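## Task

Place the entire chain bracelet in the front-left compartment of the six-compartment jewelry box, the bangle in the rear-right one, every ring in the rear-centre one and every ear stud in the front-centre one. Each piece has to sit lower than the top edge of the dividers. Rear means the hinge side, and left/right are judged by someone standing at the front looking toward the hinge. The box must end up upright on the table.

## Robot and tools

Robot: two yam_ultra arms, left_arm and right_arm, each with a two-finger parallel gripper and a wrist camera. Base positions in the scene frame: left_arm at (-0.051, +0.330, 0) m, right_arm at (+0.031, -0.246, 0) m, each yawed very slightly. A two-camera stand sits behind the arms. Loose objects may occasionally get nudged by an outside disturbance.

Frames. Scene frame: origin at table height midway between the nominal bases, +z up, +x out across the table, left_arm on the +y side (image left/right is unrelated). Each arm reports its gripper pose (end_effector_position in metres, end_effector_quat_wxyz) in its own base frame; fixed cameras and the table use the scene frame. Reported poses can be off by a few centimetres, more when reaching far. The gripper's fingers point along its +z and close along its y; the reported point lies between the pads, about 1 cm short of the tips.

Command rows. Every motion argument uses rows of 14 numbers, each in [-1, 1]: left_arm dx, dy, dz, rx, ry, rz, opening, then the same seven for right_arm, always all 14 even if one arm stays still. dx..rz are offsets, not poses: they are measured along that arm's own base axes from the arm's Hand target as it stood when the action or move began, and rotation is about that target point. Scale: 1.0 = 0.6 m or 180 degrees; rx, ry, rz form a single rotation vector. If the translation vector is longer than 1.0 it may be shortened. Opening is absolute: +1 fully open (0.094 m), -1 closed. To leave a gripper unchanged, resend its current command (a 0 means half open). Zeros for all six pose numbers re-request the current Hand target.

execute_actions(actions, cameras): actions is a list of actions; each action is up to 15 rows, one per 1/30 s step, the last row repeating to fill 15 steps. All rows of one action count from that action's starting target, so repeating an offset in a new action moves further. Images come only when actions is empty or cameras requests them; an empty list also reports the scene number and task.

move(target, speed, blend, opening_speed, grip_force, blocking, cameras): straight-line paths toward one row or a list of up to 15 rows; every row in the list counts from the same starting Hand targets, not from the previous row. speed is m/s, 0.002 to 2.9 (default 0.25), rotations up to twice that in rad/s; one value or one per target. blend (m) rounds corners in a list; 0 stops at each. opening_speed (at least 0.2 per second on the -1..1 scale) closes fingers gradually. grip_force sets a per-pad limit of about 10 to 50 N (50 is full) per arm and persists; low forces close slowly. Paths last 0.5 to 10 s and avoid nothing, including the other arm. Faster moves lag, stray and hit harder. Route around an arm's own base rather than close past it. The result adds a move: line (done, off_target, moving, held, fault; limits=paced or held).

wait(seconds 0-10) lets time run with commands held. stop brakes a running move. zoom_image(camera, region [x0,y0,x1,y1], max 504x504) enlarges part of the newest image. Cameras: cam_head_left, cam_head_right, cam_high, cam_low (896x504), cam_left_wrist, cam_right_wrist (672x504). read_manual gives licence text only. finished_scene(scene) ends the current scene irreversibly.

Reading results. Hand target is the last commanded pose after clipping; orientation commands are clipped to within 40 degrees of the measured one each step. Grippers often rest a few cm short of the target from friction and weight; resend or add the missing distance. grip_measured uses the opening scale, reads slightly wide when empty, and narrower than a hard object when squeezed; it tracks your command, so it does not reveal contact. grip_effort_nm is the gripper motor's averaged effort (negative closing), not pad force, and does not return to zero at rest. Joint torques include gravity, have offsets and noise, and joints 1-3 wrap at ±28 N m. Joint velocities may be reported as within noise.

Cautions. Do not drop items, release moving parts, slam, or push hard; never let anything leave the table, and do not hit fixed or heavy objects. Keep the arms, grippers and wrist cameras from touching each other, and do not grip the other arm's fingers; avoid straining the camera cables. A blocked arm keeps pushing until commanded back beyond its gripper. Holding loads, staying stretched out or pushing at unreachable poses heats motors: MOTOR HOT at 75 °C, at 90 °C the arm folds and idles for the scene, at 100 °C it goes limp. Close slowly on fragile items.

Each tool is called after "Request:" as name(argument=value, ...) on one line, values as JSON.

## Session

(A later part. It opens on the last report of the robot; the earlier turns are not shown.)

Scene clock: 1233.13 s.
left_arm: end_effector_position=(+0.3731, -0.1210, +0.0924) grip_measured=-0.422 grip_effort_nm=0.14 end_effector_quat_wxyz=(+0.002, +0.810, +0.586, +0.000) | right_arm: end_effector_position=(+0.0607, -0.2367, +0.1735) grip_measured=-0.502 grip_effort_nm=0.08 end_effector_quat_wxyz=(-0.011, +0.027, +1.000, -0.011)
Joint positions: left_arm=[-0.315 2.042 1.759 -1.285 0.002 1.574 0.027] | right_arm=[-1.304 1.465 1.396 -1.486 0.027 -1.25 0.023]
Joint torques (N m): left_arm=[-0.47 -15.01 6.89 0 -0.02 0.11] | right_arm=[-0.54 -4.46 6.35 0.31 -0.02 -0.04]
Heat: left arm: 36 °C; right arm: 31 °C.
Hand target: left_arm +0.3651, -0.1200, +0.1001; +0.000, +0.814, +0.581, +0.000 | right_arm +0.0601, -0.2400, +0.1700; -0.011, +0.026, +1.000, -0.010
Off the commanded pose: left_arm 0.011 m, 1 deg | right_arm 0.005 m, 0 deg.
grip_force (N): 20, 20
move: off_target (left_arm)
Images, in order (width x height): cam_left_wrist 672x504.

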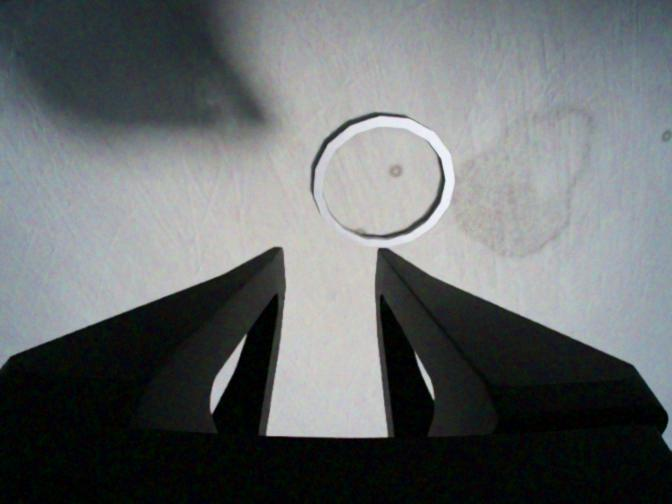

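Request:
move(target=[[-0.0062,-0.0212,-0.0418,0,0,0,-0.42, 0,0,0,0,0,0,-0.5],[0.0162,0.0088,-0.0752,0,0,0,-0.42, 0,0,0,0,0,0,-0.5]], speed=0.15, cameras=["cam_left_wrist"])

Scene clock: 1261.97 s.
left_arm: end_effector_position=(+0.3790, -0.1147, +0.0651) grip_measured=-0.422 grip_effort_nm=0.14 end_effector_quat_wxyz=(+0.011, +0.811, +0.585, +0.009) | right_arm: end_effector_position=(+0.0607, -0.2367, +0.1735) grip_measured=-0.502 grip_effort_nm=0.08 end_effector_quat_wxyz=(-0.011, +0.027, +1.000, -0.011)
Joint positions: left_arm=[-0.297 2.042 1.649 -1.15 -0.002 1.594 0.027] | right_arm=[-1.304 1.465 1.396 -1.486 0.027 -1.25 0.023]
Joint torques (N m): left_arm=[-0.13 -10.7 7.04 0.26 0 0.1] | right_arm=[-0.53 -4.48 6.38 0.32 -0.03 -0.05]
Heat: left arm: 36 °C; right arm: 30 °C.
Hand target: left_arm +0.3747, -0.1147, +0.0550; +0.000, +0.814, +0.581, +0.000 | right_arm +0.0601, -0.2400, +0.1700; -0.011, +0.026, +1.000, -0.010
Off the commanded pose: left_arm 0.011 m, 2 deg | right_arm 0.005 m, 0 deg.
grip_force (N): 20, 20
move: off_target (left_arm)
Images, in order (width x height): cam_left_wrist 672x504.

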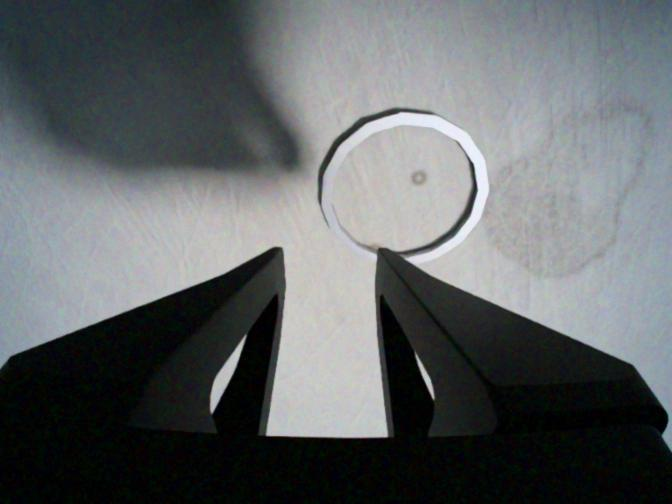

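Request:
move(target=[0.0033,-0.001,-0.085,0,0,0,-0.42, 0,0,0,0,0,0,-0.5], speed=0.1, cameras=["cam_left_wrist"])

Scene clock: 1284.93 s.
left_arm: end_effector_position=(+0.3821, -0.1157, +0.0184) grip_measured=-0.422 grip_effort_nm=0.14 end_effector_quat_wxyz=(+0.014, +0.811, +0.585, +0.012) | right_arm: end_effector_position=(+0.0607, -0.2367, +0.1735) grip_measured=-0.502 grip_effort_nm=0.08 end_effector_quat_wxyz=(-0.011, +0.027, +1.000, -0.011)
Joint positions: left_arm=[-0.297 2.088 1.528 -0.973 -0.002 1.595 0.027] | right_arm=[-1.304 1.465 1.396 -1.486 0.027 -1.25 0.023]
Joint torques (N m): left_arm=[-0.23 -9.87 7.15 0.27 0.01 0.12] | right_arm=[-0.53 -4.46 6.38 0.31 -0.02 -0.05]
Heat: left arm: 35 °C; right arm: 30 °C.
Hand target: left_arm +0.3767, -0.1153, +0.0040; +0.000, +0.814, +0.581, +0.000 | right_arm +0.0601, -0.2400, +0.1700; -0.011, +0.026, +1.000, -0.010
Off the commanded pose: left_arm 0.015 m, 2 deg | right_arm 0.005 m, 0 deg.
grip_force (N): 20, 20
move: off_target (left_arm)
Images, in order (width x height): cam_left_wrist 672x504.

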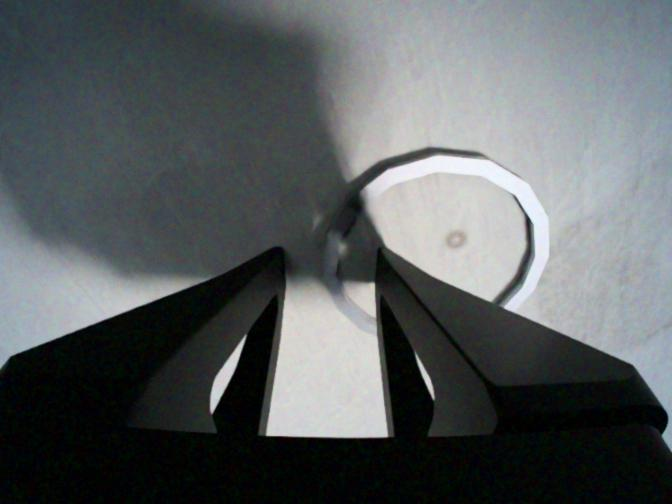

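Request:
move(target=[[0,0,-0.017,0,0,0,-0.42, 0,0,0,0,0,0,-0.5],[0,0,-0.017,0,0,0,-0.97, 0,0,0,0,0,0,-0.5]], speed=0.08, opening_speed=0.3, grip_force=[28, 20], cameras=["cam_left_wrist"])

Scene clock: 1292.57 s.
left_arm: end_effector_position=(+0.3830, -0.1159, +0.0168) grip_measured=-0.918 grip_effort_nm=-0.59 end_effector_quat_wxyz=(+0.017, +0.811, +0.584, +0.014) | right_arm: end_effector_position=(+0.0607, -0.2367, +0.1735) grip_measured=-0.502 grip_effort_nm=0.08 end_effector_quat_wxyz=(-0.011, +0.027, +1.000, -0.011)
Joint positions: left_arm=[-0.297 2.088 1.521 -0.961 -0.002 1.596 0.004] | right_arm=[-1.304 1.465 1.396 -1.486 0.027 -1.25 0.023]
Joint torques (N m): left_arm=[-0.08 -8.81 5.81 0.52 0.05 0.1] | right_arm=[-0.58 -4.45 6.35 0.31 -0.01 -0.05]
Heat: left arm: 35 °C; right arm: 30 °C.
Hand target: left_arm +0.3768, -0.1153, -0.0062; +0.000, +0.814, +0.581, +0.001 | right_arm +0.0601, -0.2400, +0.1700; -0.011, +0.026, +1.000, -0.010
Off the commanded pose: left_arm 0.024 m, 3 deg | right_arm 0.005 m, 0 deg.
grip_force (N): 28, 20
move: off_target (left_arm); target 2's new opening was sent with left_arm's hand 0.025 m and 3 deg from that target
Images, in order (width x height): cam_left_wrist 672x504.

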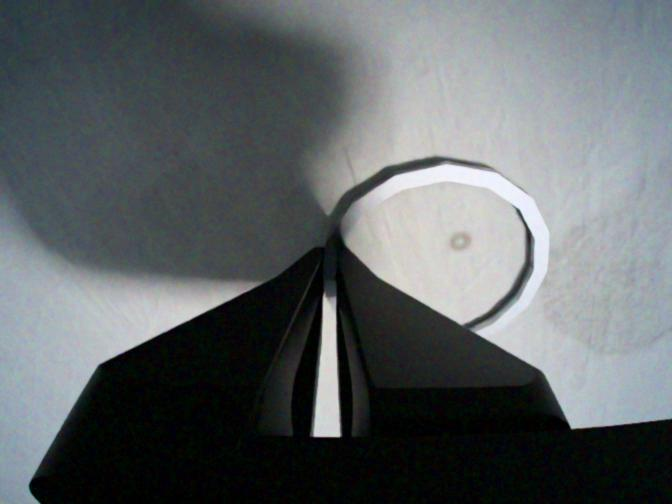

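Request:
move(target=[[0,0,0.2187,0,0,0,-0.97, 0,0,0,0,0,0,-0.5],[0.0395,-0.532,0.2103,-0.09297,-0.14043,-0.15744,-0.97, 0,0,0,0,0,0,-0.5]], speed=0.15, blend=[0.015, 0], cameras=["cam_left_wrist"])

Scene clock: 1325.80 s.
left_arm: end_effector_position=(+0.3973, -0.4330, +0.1365) grip_measured=-0.919 grip_effort_nm=-0.61 end_effector_quat_wxyz=(+0.255, +0.898, +0.346, +0.096) | right_arm: end_effector_position=(+0.0607, -0.2367, +0.1735) grip_measured=-0.502 grip_effort_nm=0.09 end_effector_quat_wxyz=(-0.011, +0.027, +1.000, -0.011)
Joint positions: left_arm=[-0.827 2.364 2.307 -0.961 0.008 1.576 0.004] | right_arm=[-1.304 1.465 1.396 -1.486 0.027 -1.25 0.023]
Joint torques (N m): left_arm=[0.09 -11.95 11.66 1.12 -0.04 0.09] | right_arm=[-0.54 -4.49 6.37 0.31 -0.01 -0.04]
Heat: left arm: 35 °C; right arm: 30 °C.
Hand target: left_arm +0.4005, -0.4345, +0.1199; +0.242, +0.902, +0.346, +0.093 | right_arm +0.0601, -0.2400, +0.1700; -0.011, +0.026, +1.000, -0.010
Off the commanded pose: left_arm 0.017 m, 2 deg | right_arm 0.005 m, 0 deg.
grip_force (N): 28, 20
move: off_target (left_arm)
Images, in order (width x height): cam_left_wrist 672x504.

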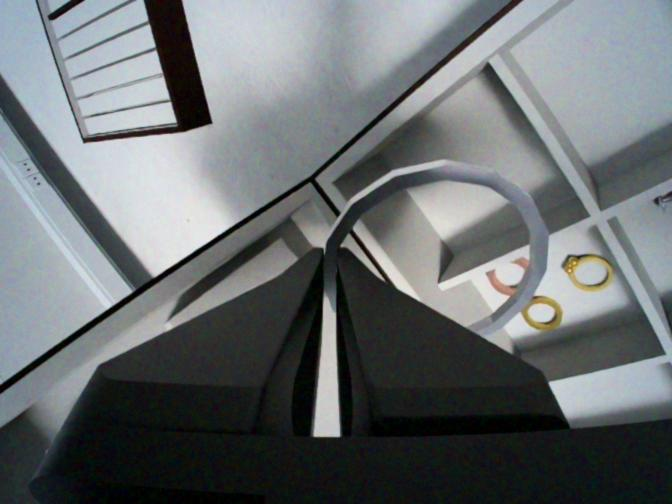

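Request:
move(target=[[-0.0308,-0.0273,0,0,0,0,-0.97, 0,0,0,0,0,0,-0.5],[0.0183,-0.0075,0,0,0,0,-0.97, 0,0,0,0,0,0,-0.5],[0.0183,-0.0075,-0.09,0,0,0,-0.97, 0,0,0,0,0,0,-0.5]], speed=[0.12, 0.12, 0.08], cameras=["cam_left_wrist"])

Scene clock: 1358.50 s.
left_arm: end_effector_position=(+0.4152, -0.4369, +0.0773) grip_measured=-0.919 grip_effort_nm=-0.61 end_effector_quat_wxyz=(+0.246, +0.898, +0.350, +0.101) | right_arm: end_effector_position=(+0.0607, -0.2367, +0.1735) grip_measured=-0.502 grip_effort_nm=0.09 end_effector_quat_wxyz=(-0.011, +0.027, +1.000, -0.011)
Joint positions: left_arm=[-0.813 2.442 2.218 -0.808 -0.002 1.585 0.004] | right_arm=[-1.304 1.465 1.396 -1.486 0.027 -1.25 0.023]
Joint torques (N m): left_arm=[-0.32 -15.24 7.98 1.33 0.12 0.09] | right_arm=[-0.55 -4.45 6.35 0.31 -0.01 -0.05]
Heat: left arm: 38 °C; right arm: 30 °C.
Hand target: left_arm +0.4113, -0.4391, +0.0658; +0.242, +0.902, +0.346, +0.093 | right_arm +0.0601, -0.2400, +0.1700; -0.011, +0.026, +1.000, -0.010
Off the commanded pose: left_arm 0.012 m, 1 deg | right_arm 0.005 m, 0 deg.
grip_force (N): 28, 20
move: off_target (left_arm)
Images, in order (width x height): cam_left_wrist 672x504.

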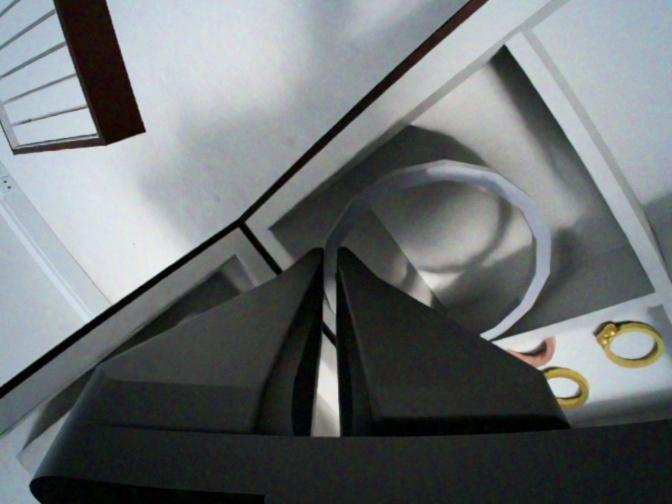

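Request:
move(target=[-0.0105,0.0095,-0.0317,0,0,0,-0.97, 0,0,0,0,0,0,-0.5], speed=0.06, cameras=["cam_left_wrist"])

Scene clock: 1383.67 s.
left_arm: end_effector_position=(+0.4123, -0.4378, +0.0431) grip_measured=-0.920 grip_effort_nm=-0.61 end_effector_quat_wxyz=(+0.248, +0.898, +0.348, +0.099) | right_arm: end_effector_position=(+0.0607, -0.2367, +0.1735) grip_measured=-0.502 grip_effort_nm=0.08 end_effector_quat_wxyz=(-0.011, +0.027, +1.000, -0.011)
Joint positions: left_arm=[-0.816 2.442 2.081 -0.668 0.004 1.585 0.004] | right_arm=[-1.304 1.465 1.396 -1.486 0.027 -1.25 0.023]
Joint torques (N m): left_arm=[-0.12 -18.45 7.35 0.97 0.08 0.06] | right_arm=[-0.54 -4.46 6.39 0.3 -0.02 -0.05]
Heat: left arm: 38 °C; right arm: 30 °C.
Hand target: left_arm +0.4050, -0.4333, +0.0467; +0.241, +0.902, +0.346, +0.093 | right_arm +0.0601, -0.2400, +0.1700; -0.011, +0.026, +1.000, -0.010
Off the commanded pose: left_arm 0.009 m, 1 deg | right_arm 0.005 m, 0 deg.
grip_force (N): 28, 20
move: done
Images, in order (width x height): cam_left_wrist 672x504.

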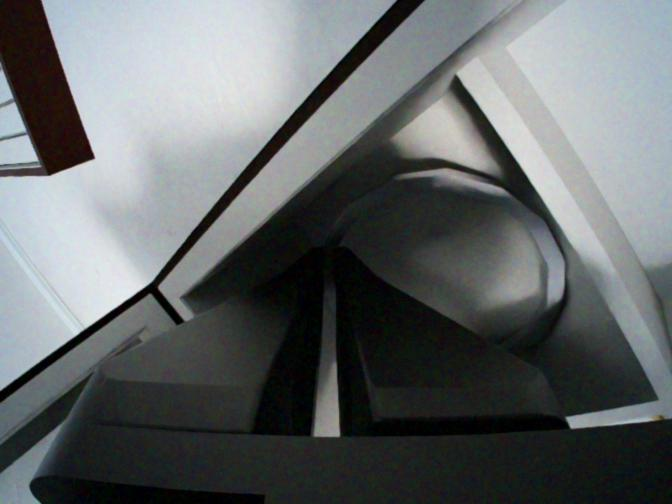

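Request:
move(target=[0,0,-0.03,0,0,0,-0.97, 0,0,0,0,0,0,-0.5], speed=0.05, grip_force=[12, 20], cameras=["cam_left_wrist"])

Scene clock: 1408.20 s.
left_arm: end_effector_position=(+0.4129, -0.4386, +0.0326) grip_measured=-0.918 grip_effort_nm=-0.32 end_effector_quat_wxyz=(+0.254, +0.897, +0.348, +0.101) | right_arm: end_effector_position=(+0.0607, -0.2367, +0.1735) grip_measured=-0.502 grip_effort_nm=0.08 end_effector_quat_wxyz=(-0.011, +0.027, +1.000, -0.011)
Joint positions: left_arm=[-0.816 2.442 2.032 -0.606 0.004 1.585 0.004] | right_arm=[-1.304 1.465 1.396 -1.486 0.027 -1.25 0.023]
Joint torques (N m): left_arm=[-0.13 -17.17 7.42 1 0.06 0.05] | right_arm=[-0.58 -4.51 6.34 0.31 -0.03 -0.04]
Heat: left arm: 42 °C; right arm: 30 °C.
Hand target: left_arm +0.4050, -0.4333, +0.0287; +0.241, +0.902, +0.346, +0.093 | right_arm +0.0601, -0.2400, +0.1700; -0.011, +0.026, +1.000, -0.010
Off the commanded pose: left_arm 0.010 m, 2 deg | right_arm 0.005 m, 0 deg.
grip_force (N): 12, 20
move: done
Images, in order (width x height): cam_left_wrist 672x504.

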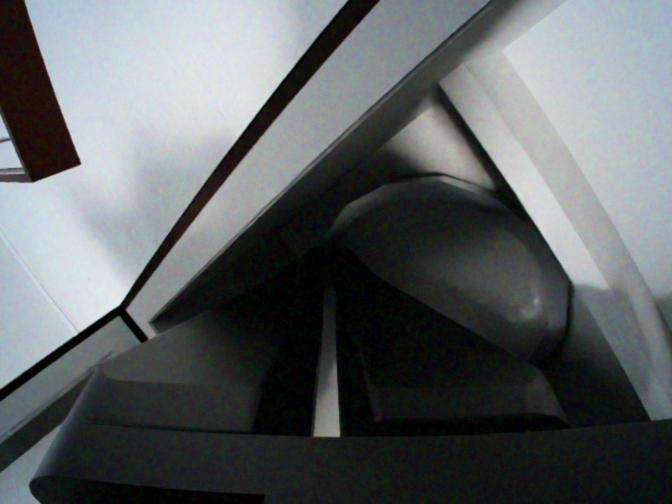

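Request:
move(target=[0,0,0,0,0,0,-0.82, 0,0,0,0,0,0,-0.5], speed=0.05, opening_speed=0.2, cameras=["cam_left_wrist"])

Scene clock: 1416.37 s.
left_arm: end_effector_position=(+0.4124, -0.4380, +0.0314) grip_measured=-0.822 grip_effort_nm=0.15 end_effector_quat_wxyz=(+0.253, +0.897, +0.348, +0.100) | right_arm: end_effector_position=(+0.0607, -0.2367, +0.1735) grip_measured=-0.502 grip_effort_nm=0.09 end_effector_quat_wxyz=(-0.011, +0.027, +1.000, -0.011)
Joint positions: left_arm=[-0.816 2.442 2.029 -0.606 0.004 1.585 0.008] | right_arm=[-1.304 1.465 1.396 -1.486 0.027 -1.25 0.023]
Joint torques (N m): left_arm=[-0.31 -17.26 7.64 1.01 0.06 0.05] | right_arm=[-0.54 -4.45 6.37 0.32 -0.01 -0.04]
Heat: left arm: 43 °C; right arm: 30 °C.
Hand target: left_arm +0.4050, -0.4334, +0.0288; +0.242, +0.902, +0.346, +0.093 | right_arm +0.0601, -0.2400, +0.1700; -0.011, +0.026, +1.000, -0.010
Off the commanded pose: left_arm 0.009 m, 2 deg | right_arm 0.005 m, 0 deg.
grip_force (N): 12, 20
move: done
Images, in order (width x height): cam_left_wrist 672x504.

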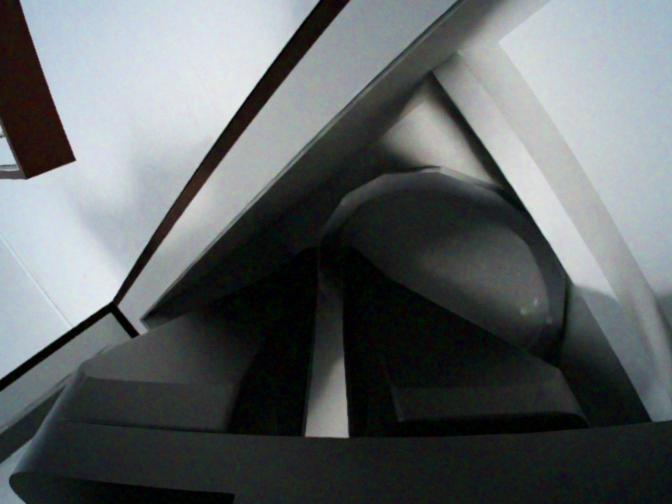

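Request:
move(target=[[-0.0583,0.0628,0.1425,0,0,0,-0.82, 0,0,0,0,0,0,-0.5],[-0.0833,0.0828,0.2425,0,0,0,-0.82, 0,0,0,0,0,0,-0.5]], speed=0.12, blend=[0.02, 0], grip_force=20, cameras=["cam_left_wrist"])

Scene clock: 1429.53 s.
left_arm: end_effector_position=(+0.3606, -0.3828, +0.1547) grip_measured=-0.822 grip_effort_nm=0.14 end_effector_quat_wxyz=(+0.229, +0.904, +0.350, +0.091) | right_arm: end_effector_position=(+0.0607, -0.2367, +0.1735) grip_measured=-0.502 grip_effort_nm=0.08 end_effector_quat_wxyz=(-0.011, +0.027, +1.000, -0.011)
Joint positions: left_arm=[-0.816 2.111 1.989 -0.951 0.004 1.585 0.008] | right_arm=[-1.304 1.465 1.396 -1.486 0.027 -1.25 0.023]
Joint torques (N m): left_arm=[-0.69 -16.44 10.96 0.91 0.04 0.01] | right_arm=[-0.57 -4.48 6.35 0.32 -0.01 -0.05]
Heat: left arm: 44 °C; right arm: 30 °C.
Hand target: left_arm +0.3551, -0.3837, +0.1745; +0.242, +0.902, +0.346, +0.093 | right_arm +0.0601, -0.2400, +0.1700; -0.011, +0.026, +1.000, -0.010
Off the commanded pose: left_arm 0.020 m, 2 deg | right_arm 0.005 m, 0 deg.
grip_force (N): 20, 20
move: off_target (left_arm)
Images, in order (width x height): cam_left_wrist 672x504.

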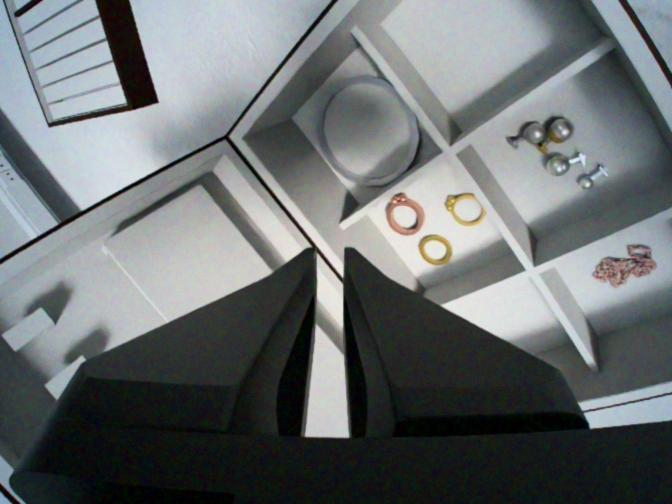

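Request:
zoom_image(camera="cam_left_wrist", region=[230, 0, 672, 400])

Scaled by 1.140 from the camera's 672x504 image, which has a finer 960x720 frame.

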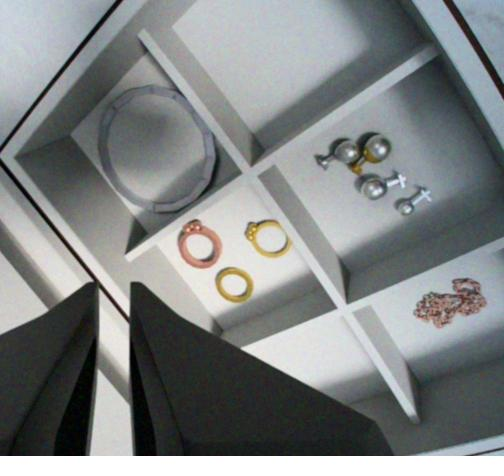

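Request:
move(target=[-0.1752,0.6395,0.1258,0,0,0.2667,-0.82, 0,0,0,0,0,0,-0.5], speed=0.25, cameras=["cam_head_left", "cam_high"])

Scene clock: 1455.70 s.
left_arm: end_effector_position=(+0.2562, +0.0015, +0.2499) grip_measured=-0.822 grip_effort_nm=0.14 end_effector_quat_wxyz=(+0.182, +0.681, +0.683, +0.192) | right_arm: end_effector_position=(+0.0607, -0.2367, +0.1735) grip_measured=-0.502 grip_effort_nm=0.09 end_effector_quat_wxyz=(-0.011, +0.027, +1.000, -0.011)
Joint positions: left_arm=[-0.014 1.107 1.322 -1.25 -0.022 1.559 0.008] | right_arm=[-1.304 1.465 1.396 -1.486 0.027 -1.25 0.023]
Joint torques (N m): left_arm=[0.69 -4.31 8.69 0.95 0.19 0.09] | right_arm=[-0.53 -4.46 6.37 0.31 -0.02 -0.05]
Heat: left arm: 43 °C; right arm: 30 °C.
Hand target: left_arm +0.2500, +0.0000, +0.2499; +0.183, +0.683, +0.683, +0.183 | right_arm +0.0601, -0.2400, +0.1700; -0.011, +0.026, +1.000, -0.010
Off the commanded pose: left_arm 0.006 m, 1 deg | right_arm 0.005 m, 0 deg.
grip_force (N): 20, 20
move: done
Images, in order (width x height): cam_head_left 896x504, cam_high 896x504.

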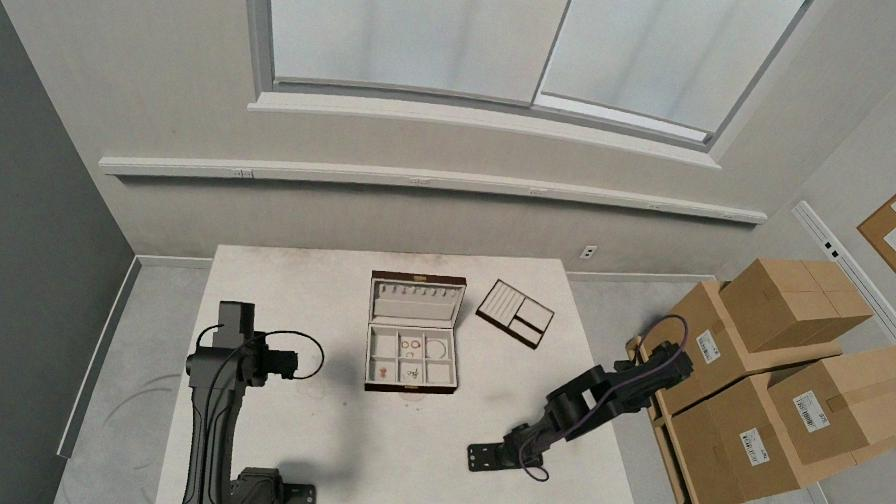

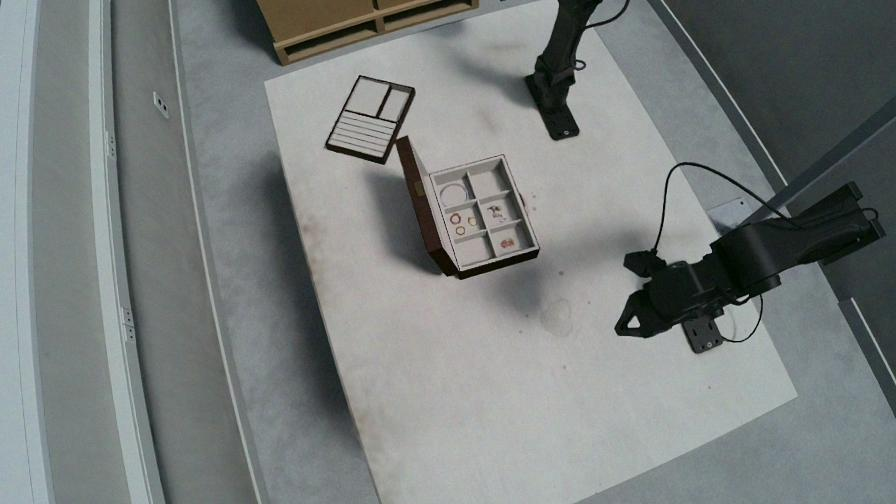

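Request:
zoom_image(camera="cam_high", region=[400, 120, 620, 360])

Request:
zoom_image(camera="cam_head_left", region=[180, 250, 520, 504])

Scaled by 2.100 from the camera's 896x504 image, which has a finer 1280x720 frame.

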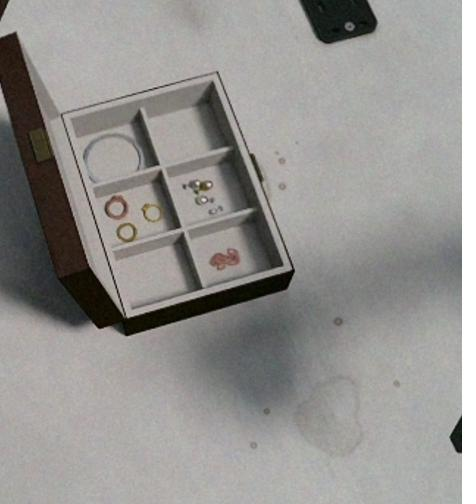

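Scaled by 1.482 from the camera's 896x504 image, which has a finer 1280x720 frame.

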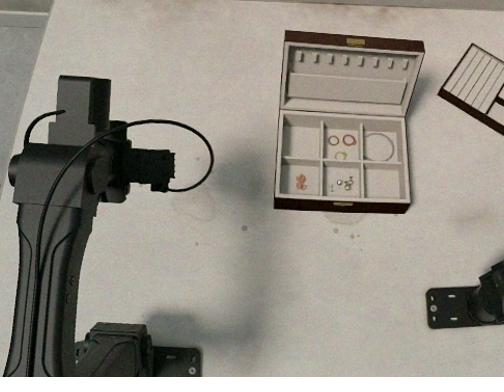

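Request:
finished_scene(scene=2)

The scene is finished: the task was done.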